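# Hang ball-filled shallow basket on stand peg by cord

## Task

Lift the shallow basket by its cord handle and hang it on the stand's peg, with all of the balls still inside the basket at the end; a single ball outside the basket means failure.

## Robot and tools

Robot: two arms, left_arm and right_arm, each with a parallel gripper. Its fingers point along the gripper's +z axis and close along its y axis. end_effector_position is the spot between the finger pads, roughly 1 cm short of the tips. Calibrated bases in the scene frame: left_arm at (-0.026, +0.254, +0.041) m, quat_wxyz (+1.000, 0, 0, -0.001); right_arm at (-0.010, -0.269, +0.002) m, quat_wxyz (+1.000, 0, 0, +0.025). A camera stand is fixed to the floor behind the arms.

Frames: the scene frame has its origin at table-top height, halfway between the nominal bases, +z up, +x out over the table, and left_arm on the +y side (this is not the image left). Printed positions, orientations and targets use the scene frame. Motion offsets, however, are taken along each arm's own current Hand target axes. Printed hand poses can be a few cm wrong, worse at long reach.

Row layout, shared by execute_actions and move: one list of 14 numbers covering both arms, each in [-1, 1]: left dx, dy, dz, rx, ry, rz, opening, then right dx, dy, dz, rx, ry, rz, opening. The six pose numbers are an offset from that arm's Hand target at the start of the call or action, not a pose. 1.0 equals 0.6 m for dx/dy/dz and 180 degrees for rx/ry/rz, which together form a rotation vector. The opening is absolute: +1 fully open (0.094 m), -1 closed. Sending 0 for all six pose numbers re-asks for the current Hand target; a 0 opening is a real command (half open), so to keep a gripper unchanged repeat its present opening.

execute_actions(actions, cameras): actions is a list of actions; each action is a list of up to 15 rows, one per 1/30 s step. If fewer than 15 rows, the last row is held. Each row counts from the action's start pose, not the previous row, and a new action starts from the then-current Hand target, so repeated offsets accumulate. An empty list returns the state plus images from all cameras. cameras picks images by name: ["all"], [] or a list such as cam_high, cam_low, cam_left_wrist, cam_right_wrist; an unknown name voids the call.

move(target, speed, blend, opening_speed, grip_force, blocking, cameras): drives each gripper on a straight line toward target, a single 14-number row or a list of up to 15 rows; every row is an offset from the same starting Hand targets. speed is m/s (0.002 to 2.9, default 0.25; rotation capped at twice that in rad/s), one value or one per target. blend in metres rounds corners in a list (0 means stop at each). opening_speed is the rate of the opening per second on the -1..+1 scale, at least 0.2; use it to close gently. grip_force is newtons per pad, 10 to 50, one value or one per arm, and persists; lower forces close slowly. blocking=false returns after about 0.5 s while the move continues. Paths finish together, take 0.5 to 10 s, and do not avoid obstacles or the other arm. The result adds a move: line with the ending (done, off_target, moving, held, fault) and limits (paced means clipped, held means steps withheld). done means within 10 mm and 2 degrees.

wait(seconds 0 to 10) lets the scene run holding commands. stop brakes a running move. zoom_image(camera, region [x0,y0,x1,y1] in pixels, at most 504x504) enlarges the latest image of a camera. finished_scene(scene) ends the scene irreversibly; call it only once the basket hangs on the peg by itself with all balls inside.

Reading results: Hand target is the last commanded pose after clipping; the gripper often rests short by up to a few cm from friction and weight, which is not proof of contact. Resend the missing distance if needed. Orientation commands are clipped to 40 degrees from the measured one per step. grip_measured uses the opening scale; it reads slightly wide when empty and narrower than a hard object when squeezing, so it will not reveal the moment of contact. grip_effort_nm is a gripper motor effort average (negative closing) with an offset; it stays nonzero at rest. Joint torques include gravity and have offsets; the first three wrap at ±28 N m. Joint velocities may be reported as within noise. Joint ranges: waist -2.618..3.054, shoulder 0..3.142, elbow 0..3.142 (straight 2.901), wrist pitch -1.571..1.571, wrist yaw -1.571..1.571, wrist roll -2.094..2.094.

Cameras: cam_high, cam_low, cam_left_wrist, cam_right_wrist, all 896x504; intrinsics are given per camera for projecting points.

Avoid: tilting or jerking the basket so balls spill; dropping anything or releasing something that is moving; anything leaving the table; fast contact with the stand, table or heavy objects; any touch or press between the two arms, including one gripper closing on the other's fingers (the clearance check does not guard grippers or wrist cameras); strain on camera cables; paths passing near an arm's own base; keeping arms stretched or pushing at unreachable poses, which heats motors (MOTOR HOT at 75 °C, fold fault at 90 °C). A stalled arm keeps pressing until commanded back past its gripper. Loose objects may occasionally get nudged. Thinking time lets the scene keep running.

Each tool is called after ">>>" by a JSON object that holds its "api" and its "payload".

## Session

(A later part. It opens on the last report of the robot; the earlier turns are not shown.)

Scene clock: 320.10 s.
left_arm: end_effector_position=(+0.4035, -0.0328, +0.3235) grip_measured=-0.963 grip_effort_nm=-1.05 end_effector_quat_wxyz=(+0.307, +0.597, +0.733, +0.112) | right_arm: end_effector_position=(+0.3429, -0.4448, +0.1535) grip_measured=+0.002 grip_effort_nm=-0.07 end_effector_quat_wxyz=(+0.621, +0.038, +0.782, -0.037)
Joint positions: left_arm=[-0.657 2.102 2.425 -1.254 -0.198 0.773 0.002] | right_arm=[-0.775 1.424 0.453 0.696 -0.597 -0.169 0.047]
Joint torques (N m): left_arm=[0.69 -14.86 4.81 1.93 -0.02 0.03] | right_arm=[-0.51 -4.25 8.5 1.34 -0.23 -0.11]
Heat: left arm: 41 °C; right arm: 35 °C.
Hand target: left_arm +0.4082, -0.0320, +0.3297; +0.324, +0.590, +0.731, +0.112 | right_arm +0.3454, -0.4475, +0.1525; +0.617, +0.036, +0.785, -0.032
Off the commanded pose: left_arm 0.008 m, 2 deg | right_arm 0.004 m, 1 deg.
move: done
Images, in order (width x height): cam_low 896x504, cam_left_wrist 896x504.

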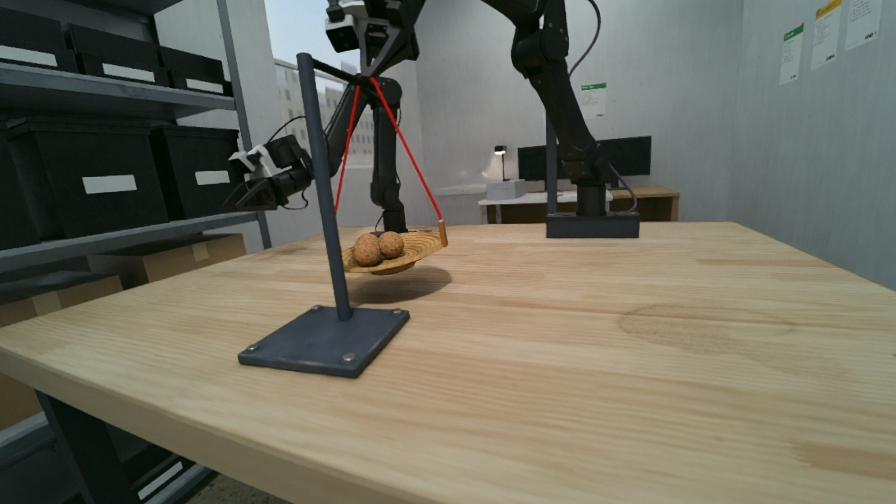

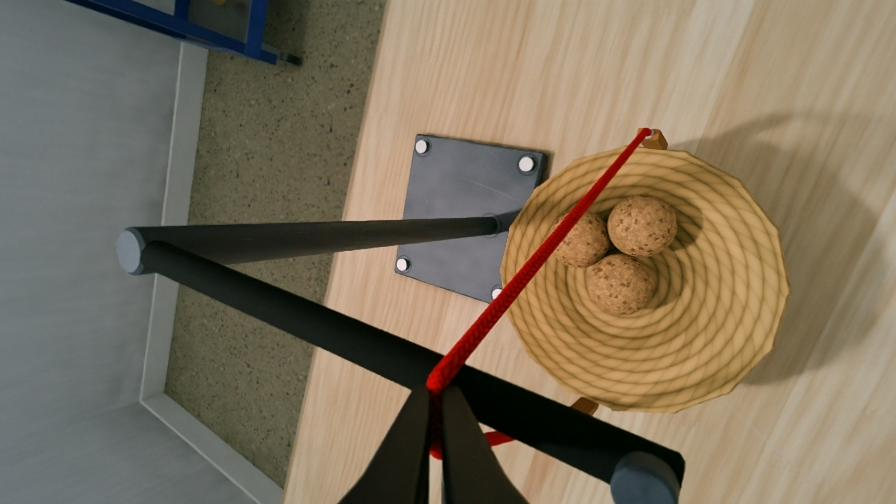

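>>> {"api": "move", "payload": {"target": [0,0,0,0,0,0,-0.8,0,0,0,0,0,0,0], "opening_speed": 0.2, "cameras": ["cam_low","cam_left_wrist"]}}

>>> {"api": "zoom_image", "payload": {"camera": "cam_low", "region": [290, 30, 470, 290]}}

Scene clock: 328.70 s.
left_arm: end_effector_position=(+0.4079, -0.0350, +0.3262) grip_measured=-0.803 grip_effort_nm=0.12 end_effector_quat_wxyz=(+0.318, +0.593, +0.731, +0.112) | right_arm: end_effector_position=(+0.3429, -0.4448, +0.1535) grip_measured=+0.002 grip_effort_nm=-0.07 end_effector_quat_wxyz=(+0.621, +0.038, +0.782, -0.037)
Joint positions: left_arm=[-0.655 2.102 2.422 -1.228 -0.198 0.773 0.009] | right_arm=[-0.775 1.424 0.453 0.696 -0.597 -0.169 0.047]
Joint torques (N m): left_arm=[0.55 -15.04 4.86 1.68 -0.01 0.03] | right_arm=[-0.53 -4.27 8.49 1.34 -0.22 -0.1]
Heat: left arm: 40 °C; right arm: 35 °C.
Hand target: left_arm +0.4082, -0.0320, +0.3297; +0.324, +0.590, +0.731, +0.112 | right_arm +0.3454, -0.4475, +0.1525; +0.617, +0.036, +0.785, -0.032
Off the commanded pose: left_arm 0.005 m, 1 deg | right_arm 0.004 m, 1 deg.
move: done
Images, in order (width x height): cam_low 896x504, cam_left_wrist 896x504.

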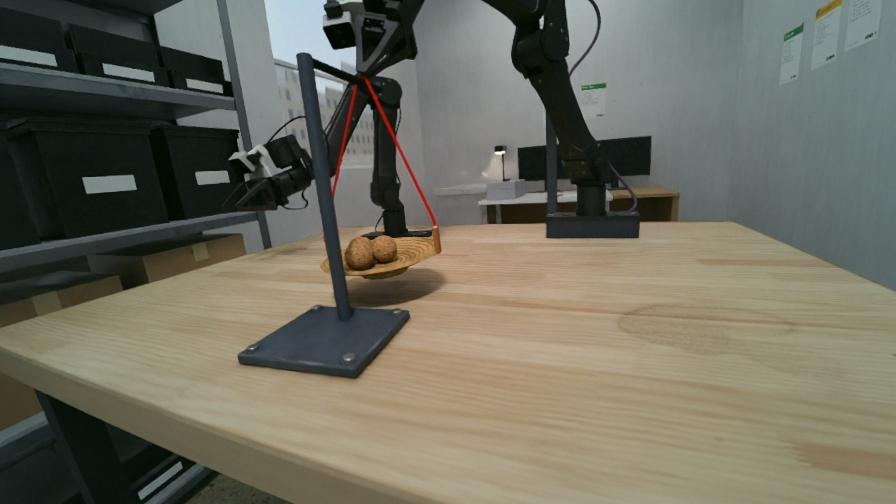

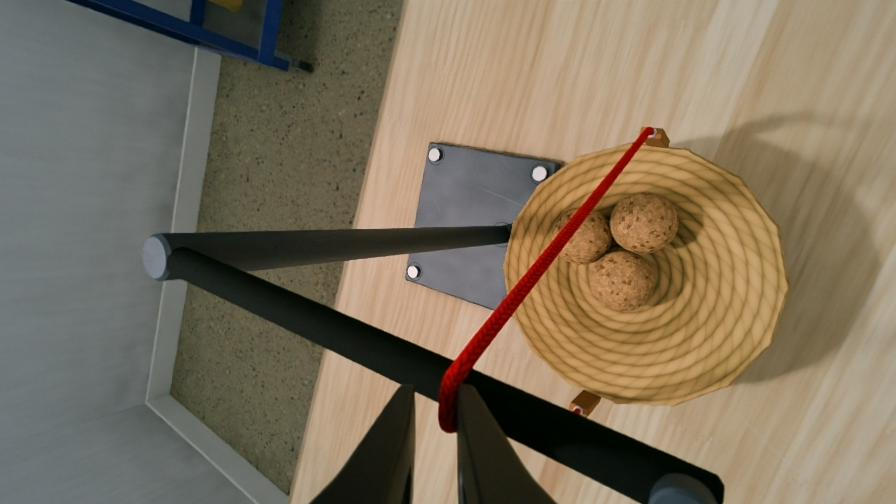

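Scaled by 1.938 from the camera's 896x504 image, which has a finer 1280x720 frame.

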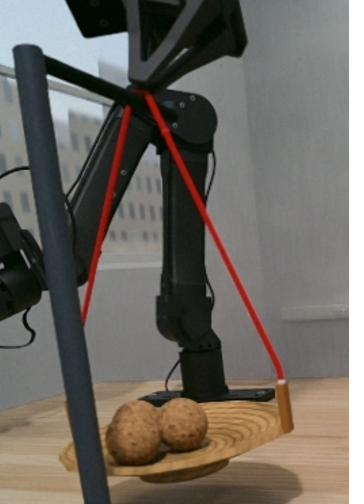

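>>> {"api": "move", "payload": {"target": [0,0,-0.04,0,0,0,-0.8,0,0,0,0,0,0,0], "speed": 0.02, "cameras": ["cam_low","cam_left_wrist"]}}

>>> {"api": "zoom_image", "payload": {"camera": "cam_low", "region": [290, 30, 470, 290]}}

Scene clock: 336.87 s.
left_arm: end_effector_position=(+0.4046, -0.0324, +0.3259) grip_measured=-0.803 grip_effort_nm=0.12 end_effector_quat_wxyz=(+0.311, +0.595, +0.733, +0.112) | right_arm: end_effector_position=(+0.3429, -0.4448, +0.1535) grip_measured=+0.002 grip_effort_nm=-0.07 end_effector_quat_wxyz=(+0.621, +0.038, +0.782, -0.037)
Joint positions: left_arm=[-0.655 2.1 2.427 -1.249 -0.198 0.773 0.009] | right_arm=[-0.775 1.424 0.453 0.696 -0.597 -0.169 0.047]
Joint torques (N m): left_arm=[-0.34 -16.83 8.75 1.07 -0.08 -0.06] | right_arm=[-0.51 -4.27 8.51 1.35 -0.23 -0.1]
Heat: left arm: 40 °C; right arm: 35 °C.
Hand target: left_arm +0.3937, -0.0268, +0.3481; +0.324, +0.590, +0.731, +0.112 | right_arm +0.3454, -0.4475, +0.1525; +0.617, +0.036, +0.785, -0.032
Off the commanded pose: left_arm 0.025 m, 2 deg | right_arm 0.004 m, 1 deg.
move: off_target (left_arm)
Images, in order (width x height): cam_low 896x504, cam_left_wrist 896x504.

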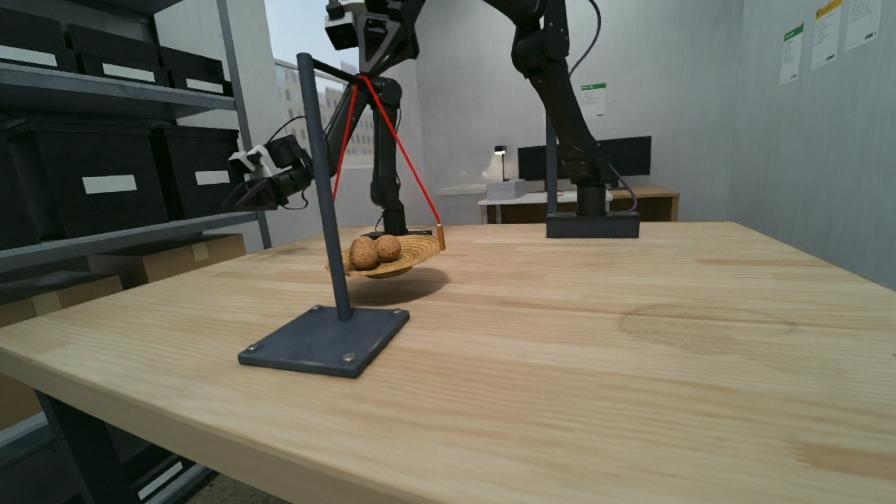

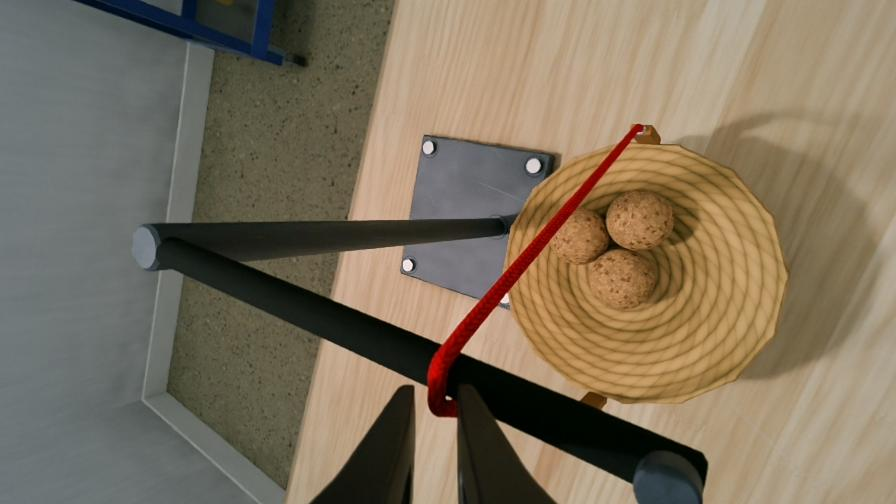

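Scaled by 1.938 from the camera's 896x504 image, which has a finer 1280x720 frame.

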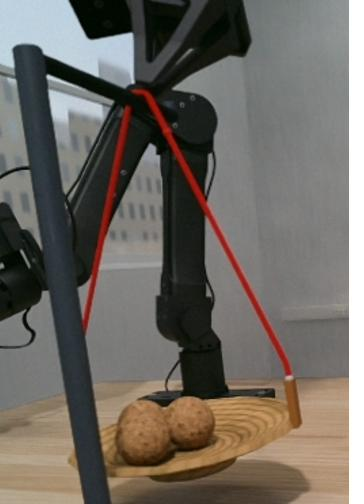

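>>> {"api": "move", "payload": {"target": [0,0,-0.06,0,0,0,-0.8,0,0,0,0,0,0,0], "speed": 0.03, "cameras": ["cam_low","cam_left_wrist","cam_high"]}}

>>> {"api": "zoom_image", "payload": {"camera": "cam_low", "region": [290, 30, 470, 290]}}

Scene clock: 343.07 s.
left_arm: end_effector_position=(+0.3801, -0.0228, +0.3638) grip_measured=-0.803 grip_effort_nm=0.12 end_effector_quat_wxyz=(+0.319, +0.594, +0.730, +0.111) | right_arm: end_effector_position=(+0.3429, -0.4448, +0.1535) grip_measured=+0.002 grip_effort_nm=-0.07 end_effector_quat_wxyz=(+0.621, +0.038, +0.782, -0.037)
Joint positions: left_arm=[-0.673 2.093 2.594 -1.41 -0.206 0.762 0.009] | right_arm=[-0.775 1.424 0.453 0.696 -0.597 -0.169 0.047]
Joint torques (N m): left_arm=[-0.46 -14 7.99 1.15 -0.12 -0.1] | right_arm=[-0.51 -4.27 8.5 1.34 -0.24 -0.09]
Heat: left arm: 40 °C; right arm: 35 °C.
Hand target: left_arm +0.3719, -0.0189, +0.3756; +0.324, +0.590, +0.731, +0.112 | right_arm +0.3454, -0.4475, +0.1525; +0.617, +0.036, +0.785, -0.032
Off the commanded pose: left_arm 0.015 m, 1 deg | right_arm 0.004 m, 1 deg.
move: off_target (left_arm)
Images, in order (width x height): cam_high 896x504, cam_low 896x504, cam_left_wrist 896x504.

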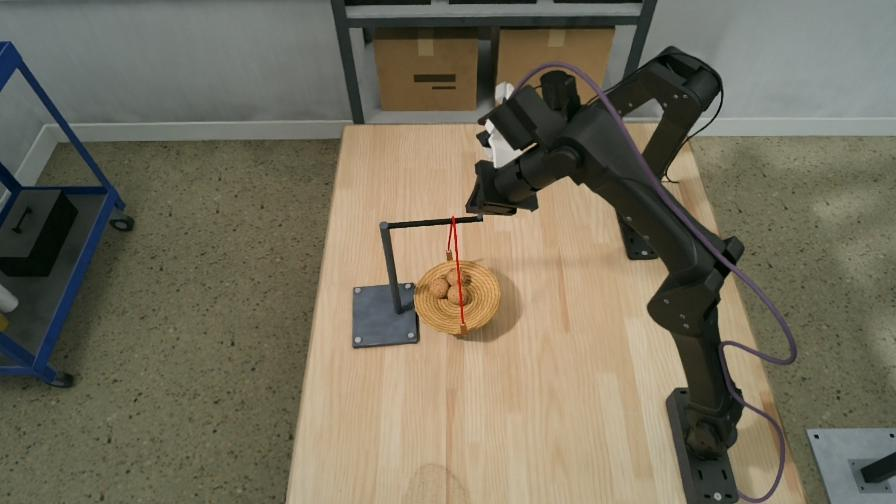

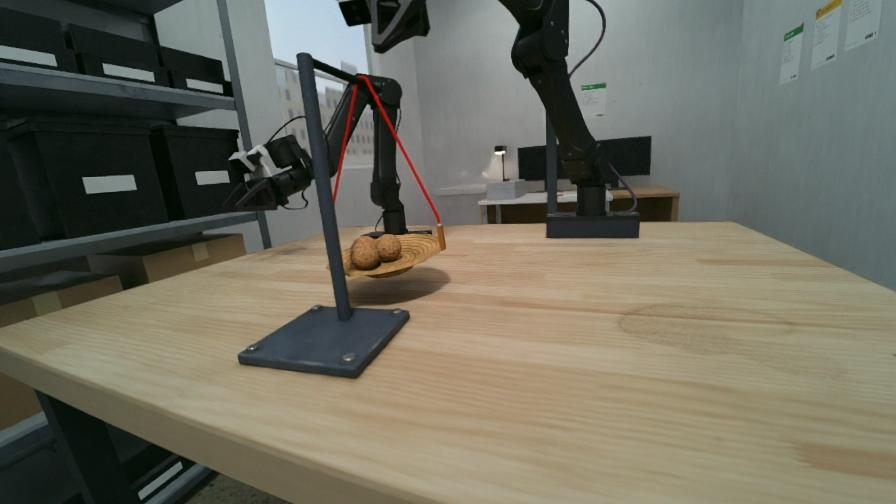

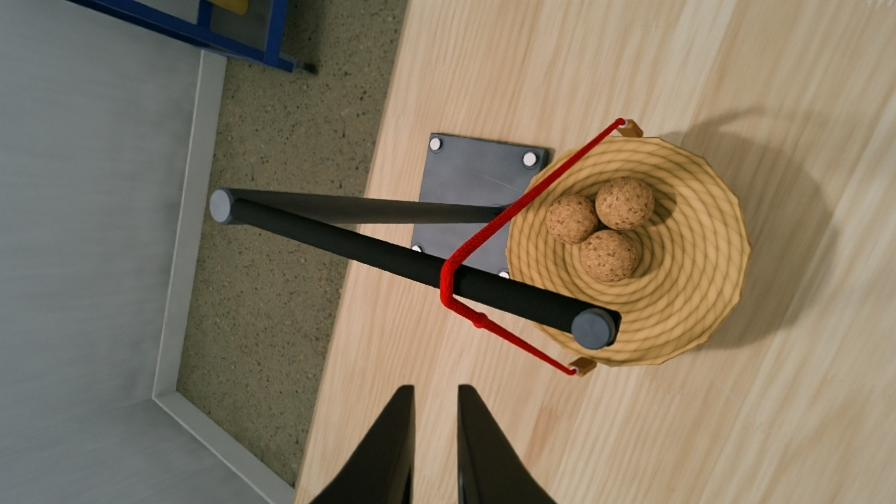

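Scaled by 1.938 from the camera's 896x504 image, which has a finer 1280x720 frame.

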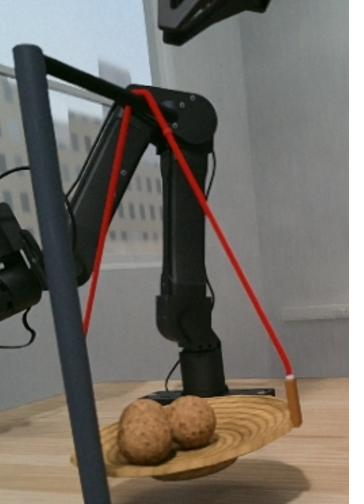

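>>> {"api": "move", "payload": {"target": [0,0,-0.13,0,0,0,-0.8,0,0,0,0,0,0,0], "speed": 0.1, "cameras": ["cam_low","cam_high"]}}

>>> {"api": "zoom_image", "payload": {"camera": "cam_low", "region": [290, 30, 470, 290]}}

Scene clock: 353.53 s.
left_arm: end_effector_position=(+0.3323, -0.0070, +0.4369) grip_measured=-0.803 grip_effort_nm=0.12 end_effector_quat_wxyz=(+0.379, +0.582, +0.711, +0.114) | right_arm: end_effector_position=(+0.3429, -0.4448, +0.1535) grip_measured=+0.002 grip_effort_nm=-0.07 end_effector_quat_wxyz=(+0.621, +0.038, +0.782, -0.037)
Joint positions: left_arm=[-0.727 1.987 2.728 -1.527 -0.242 0.743 0.009] | right_arm=[-0.775 1.424 0.453 0.696 -0.597 -0.169 0.047]
Joint torques (N m): left_arm=[-0.38 -11.74 3.75 1.32 -0.15 -0.11] | right_arm=[-0.54 -4.26 8.5 1.34 -0.24 -0.1]
Heat: left arm: 41 °C; right arm: 35 °C.
Hand target: left_arm +0.3246, -0.0017, +0.4354; +0.324, +0.590, +0.731, +0.112 | right_arm +0.3454, -0.4475, +0.1525; +0.617, +0.036, +0.785, -0.032
Off the commanded pose: left_arm 0.009 m, 7 deg | right_arm 0.004 m, 1 deg.
joint sent to its limit (left arm) — joint 4 (wrist pitch), lower limit. The joint targets are off in orientation, not in position.
move: off_target (left_arm)
Images, in order (width x height): cam_high 896x504, cam_low 896x504.

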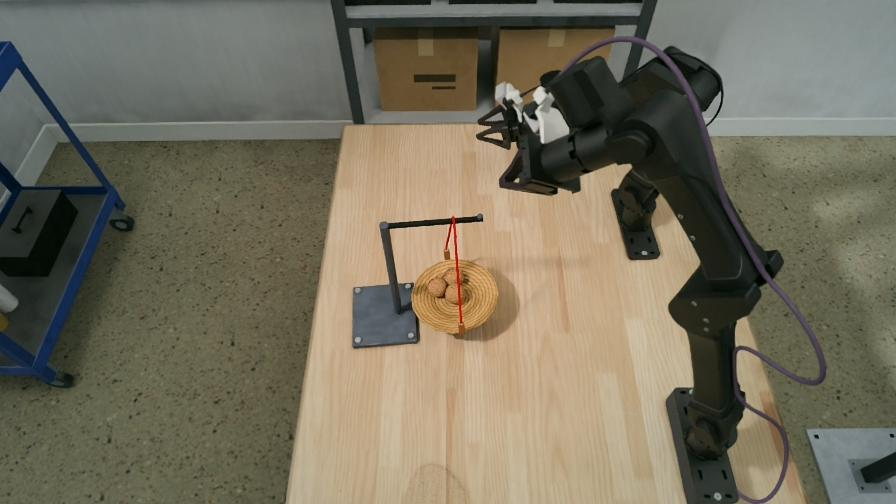

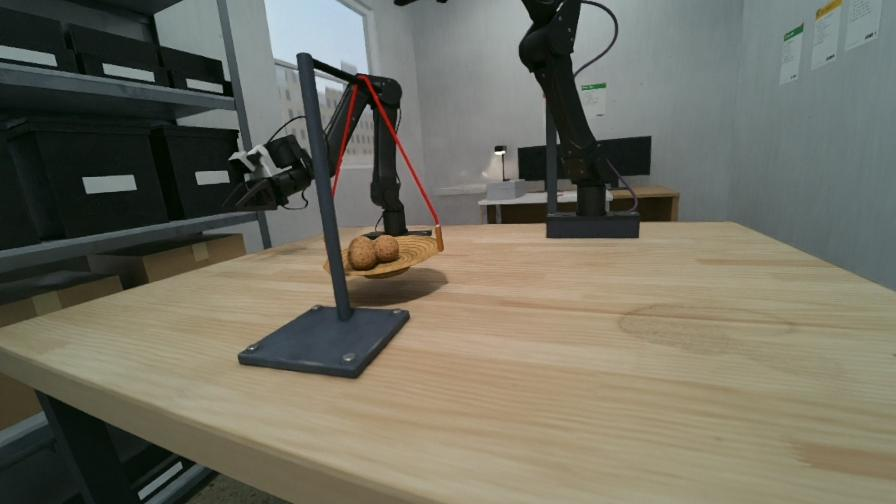

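Scaled by 1.938 from the camera's 896x504 image, which has a finer 1280x720 frame.

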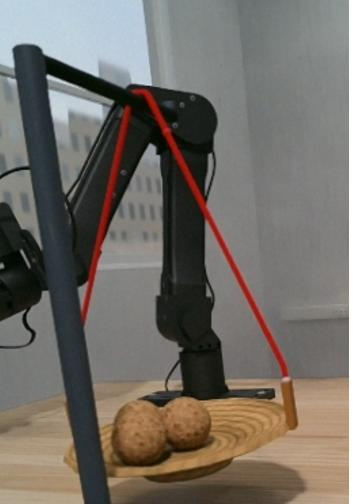

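Stable: the basket hangs with all three balls inside.

>>> {"api": "finished_scene", "payload": {"scene": 3}}

The scene is finished: the task was done.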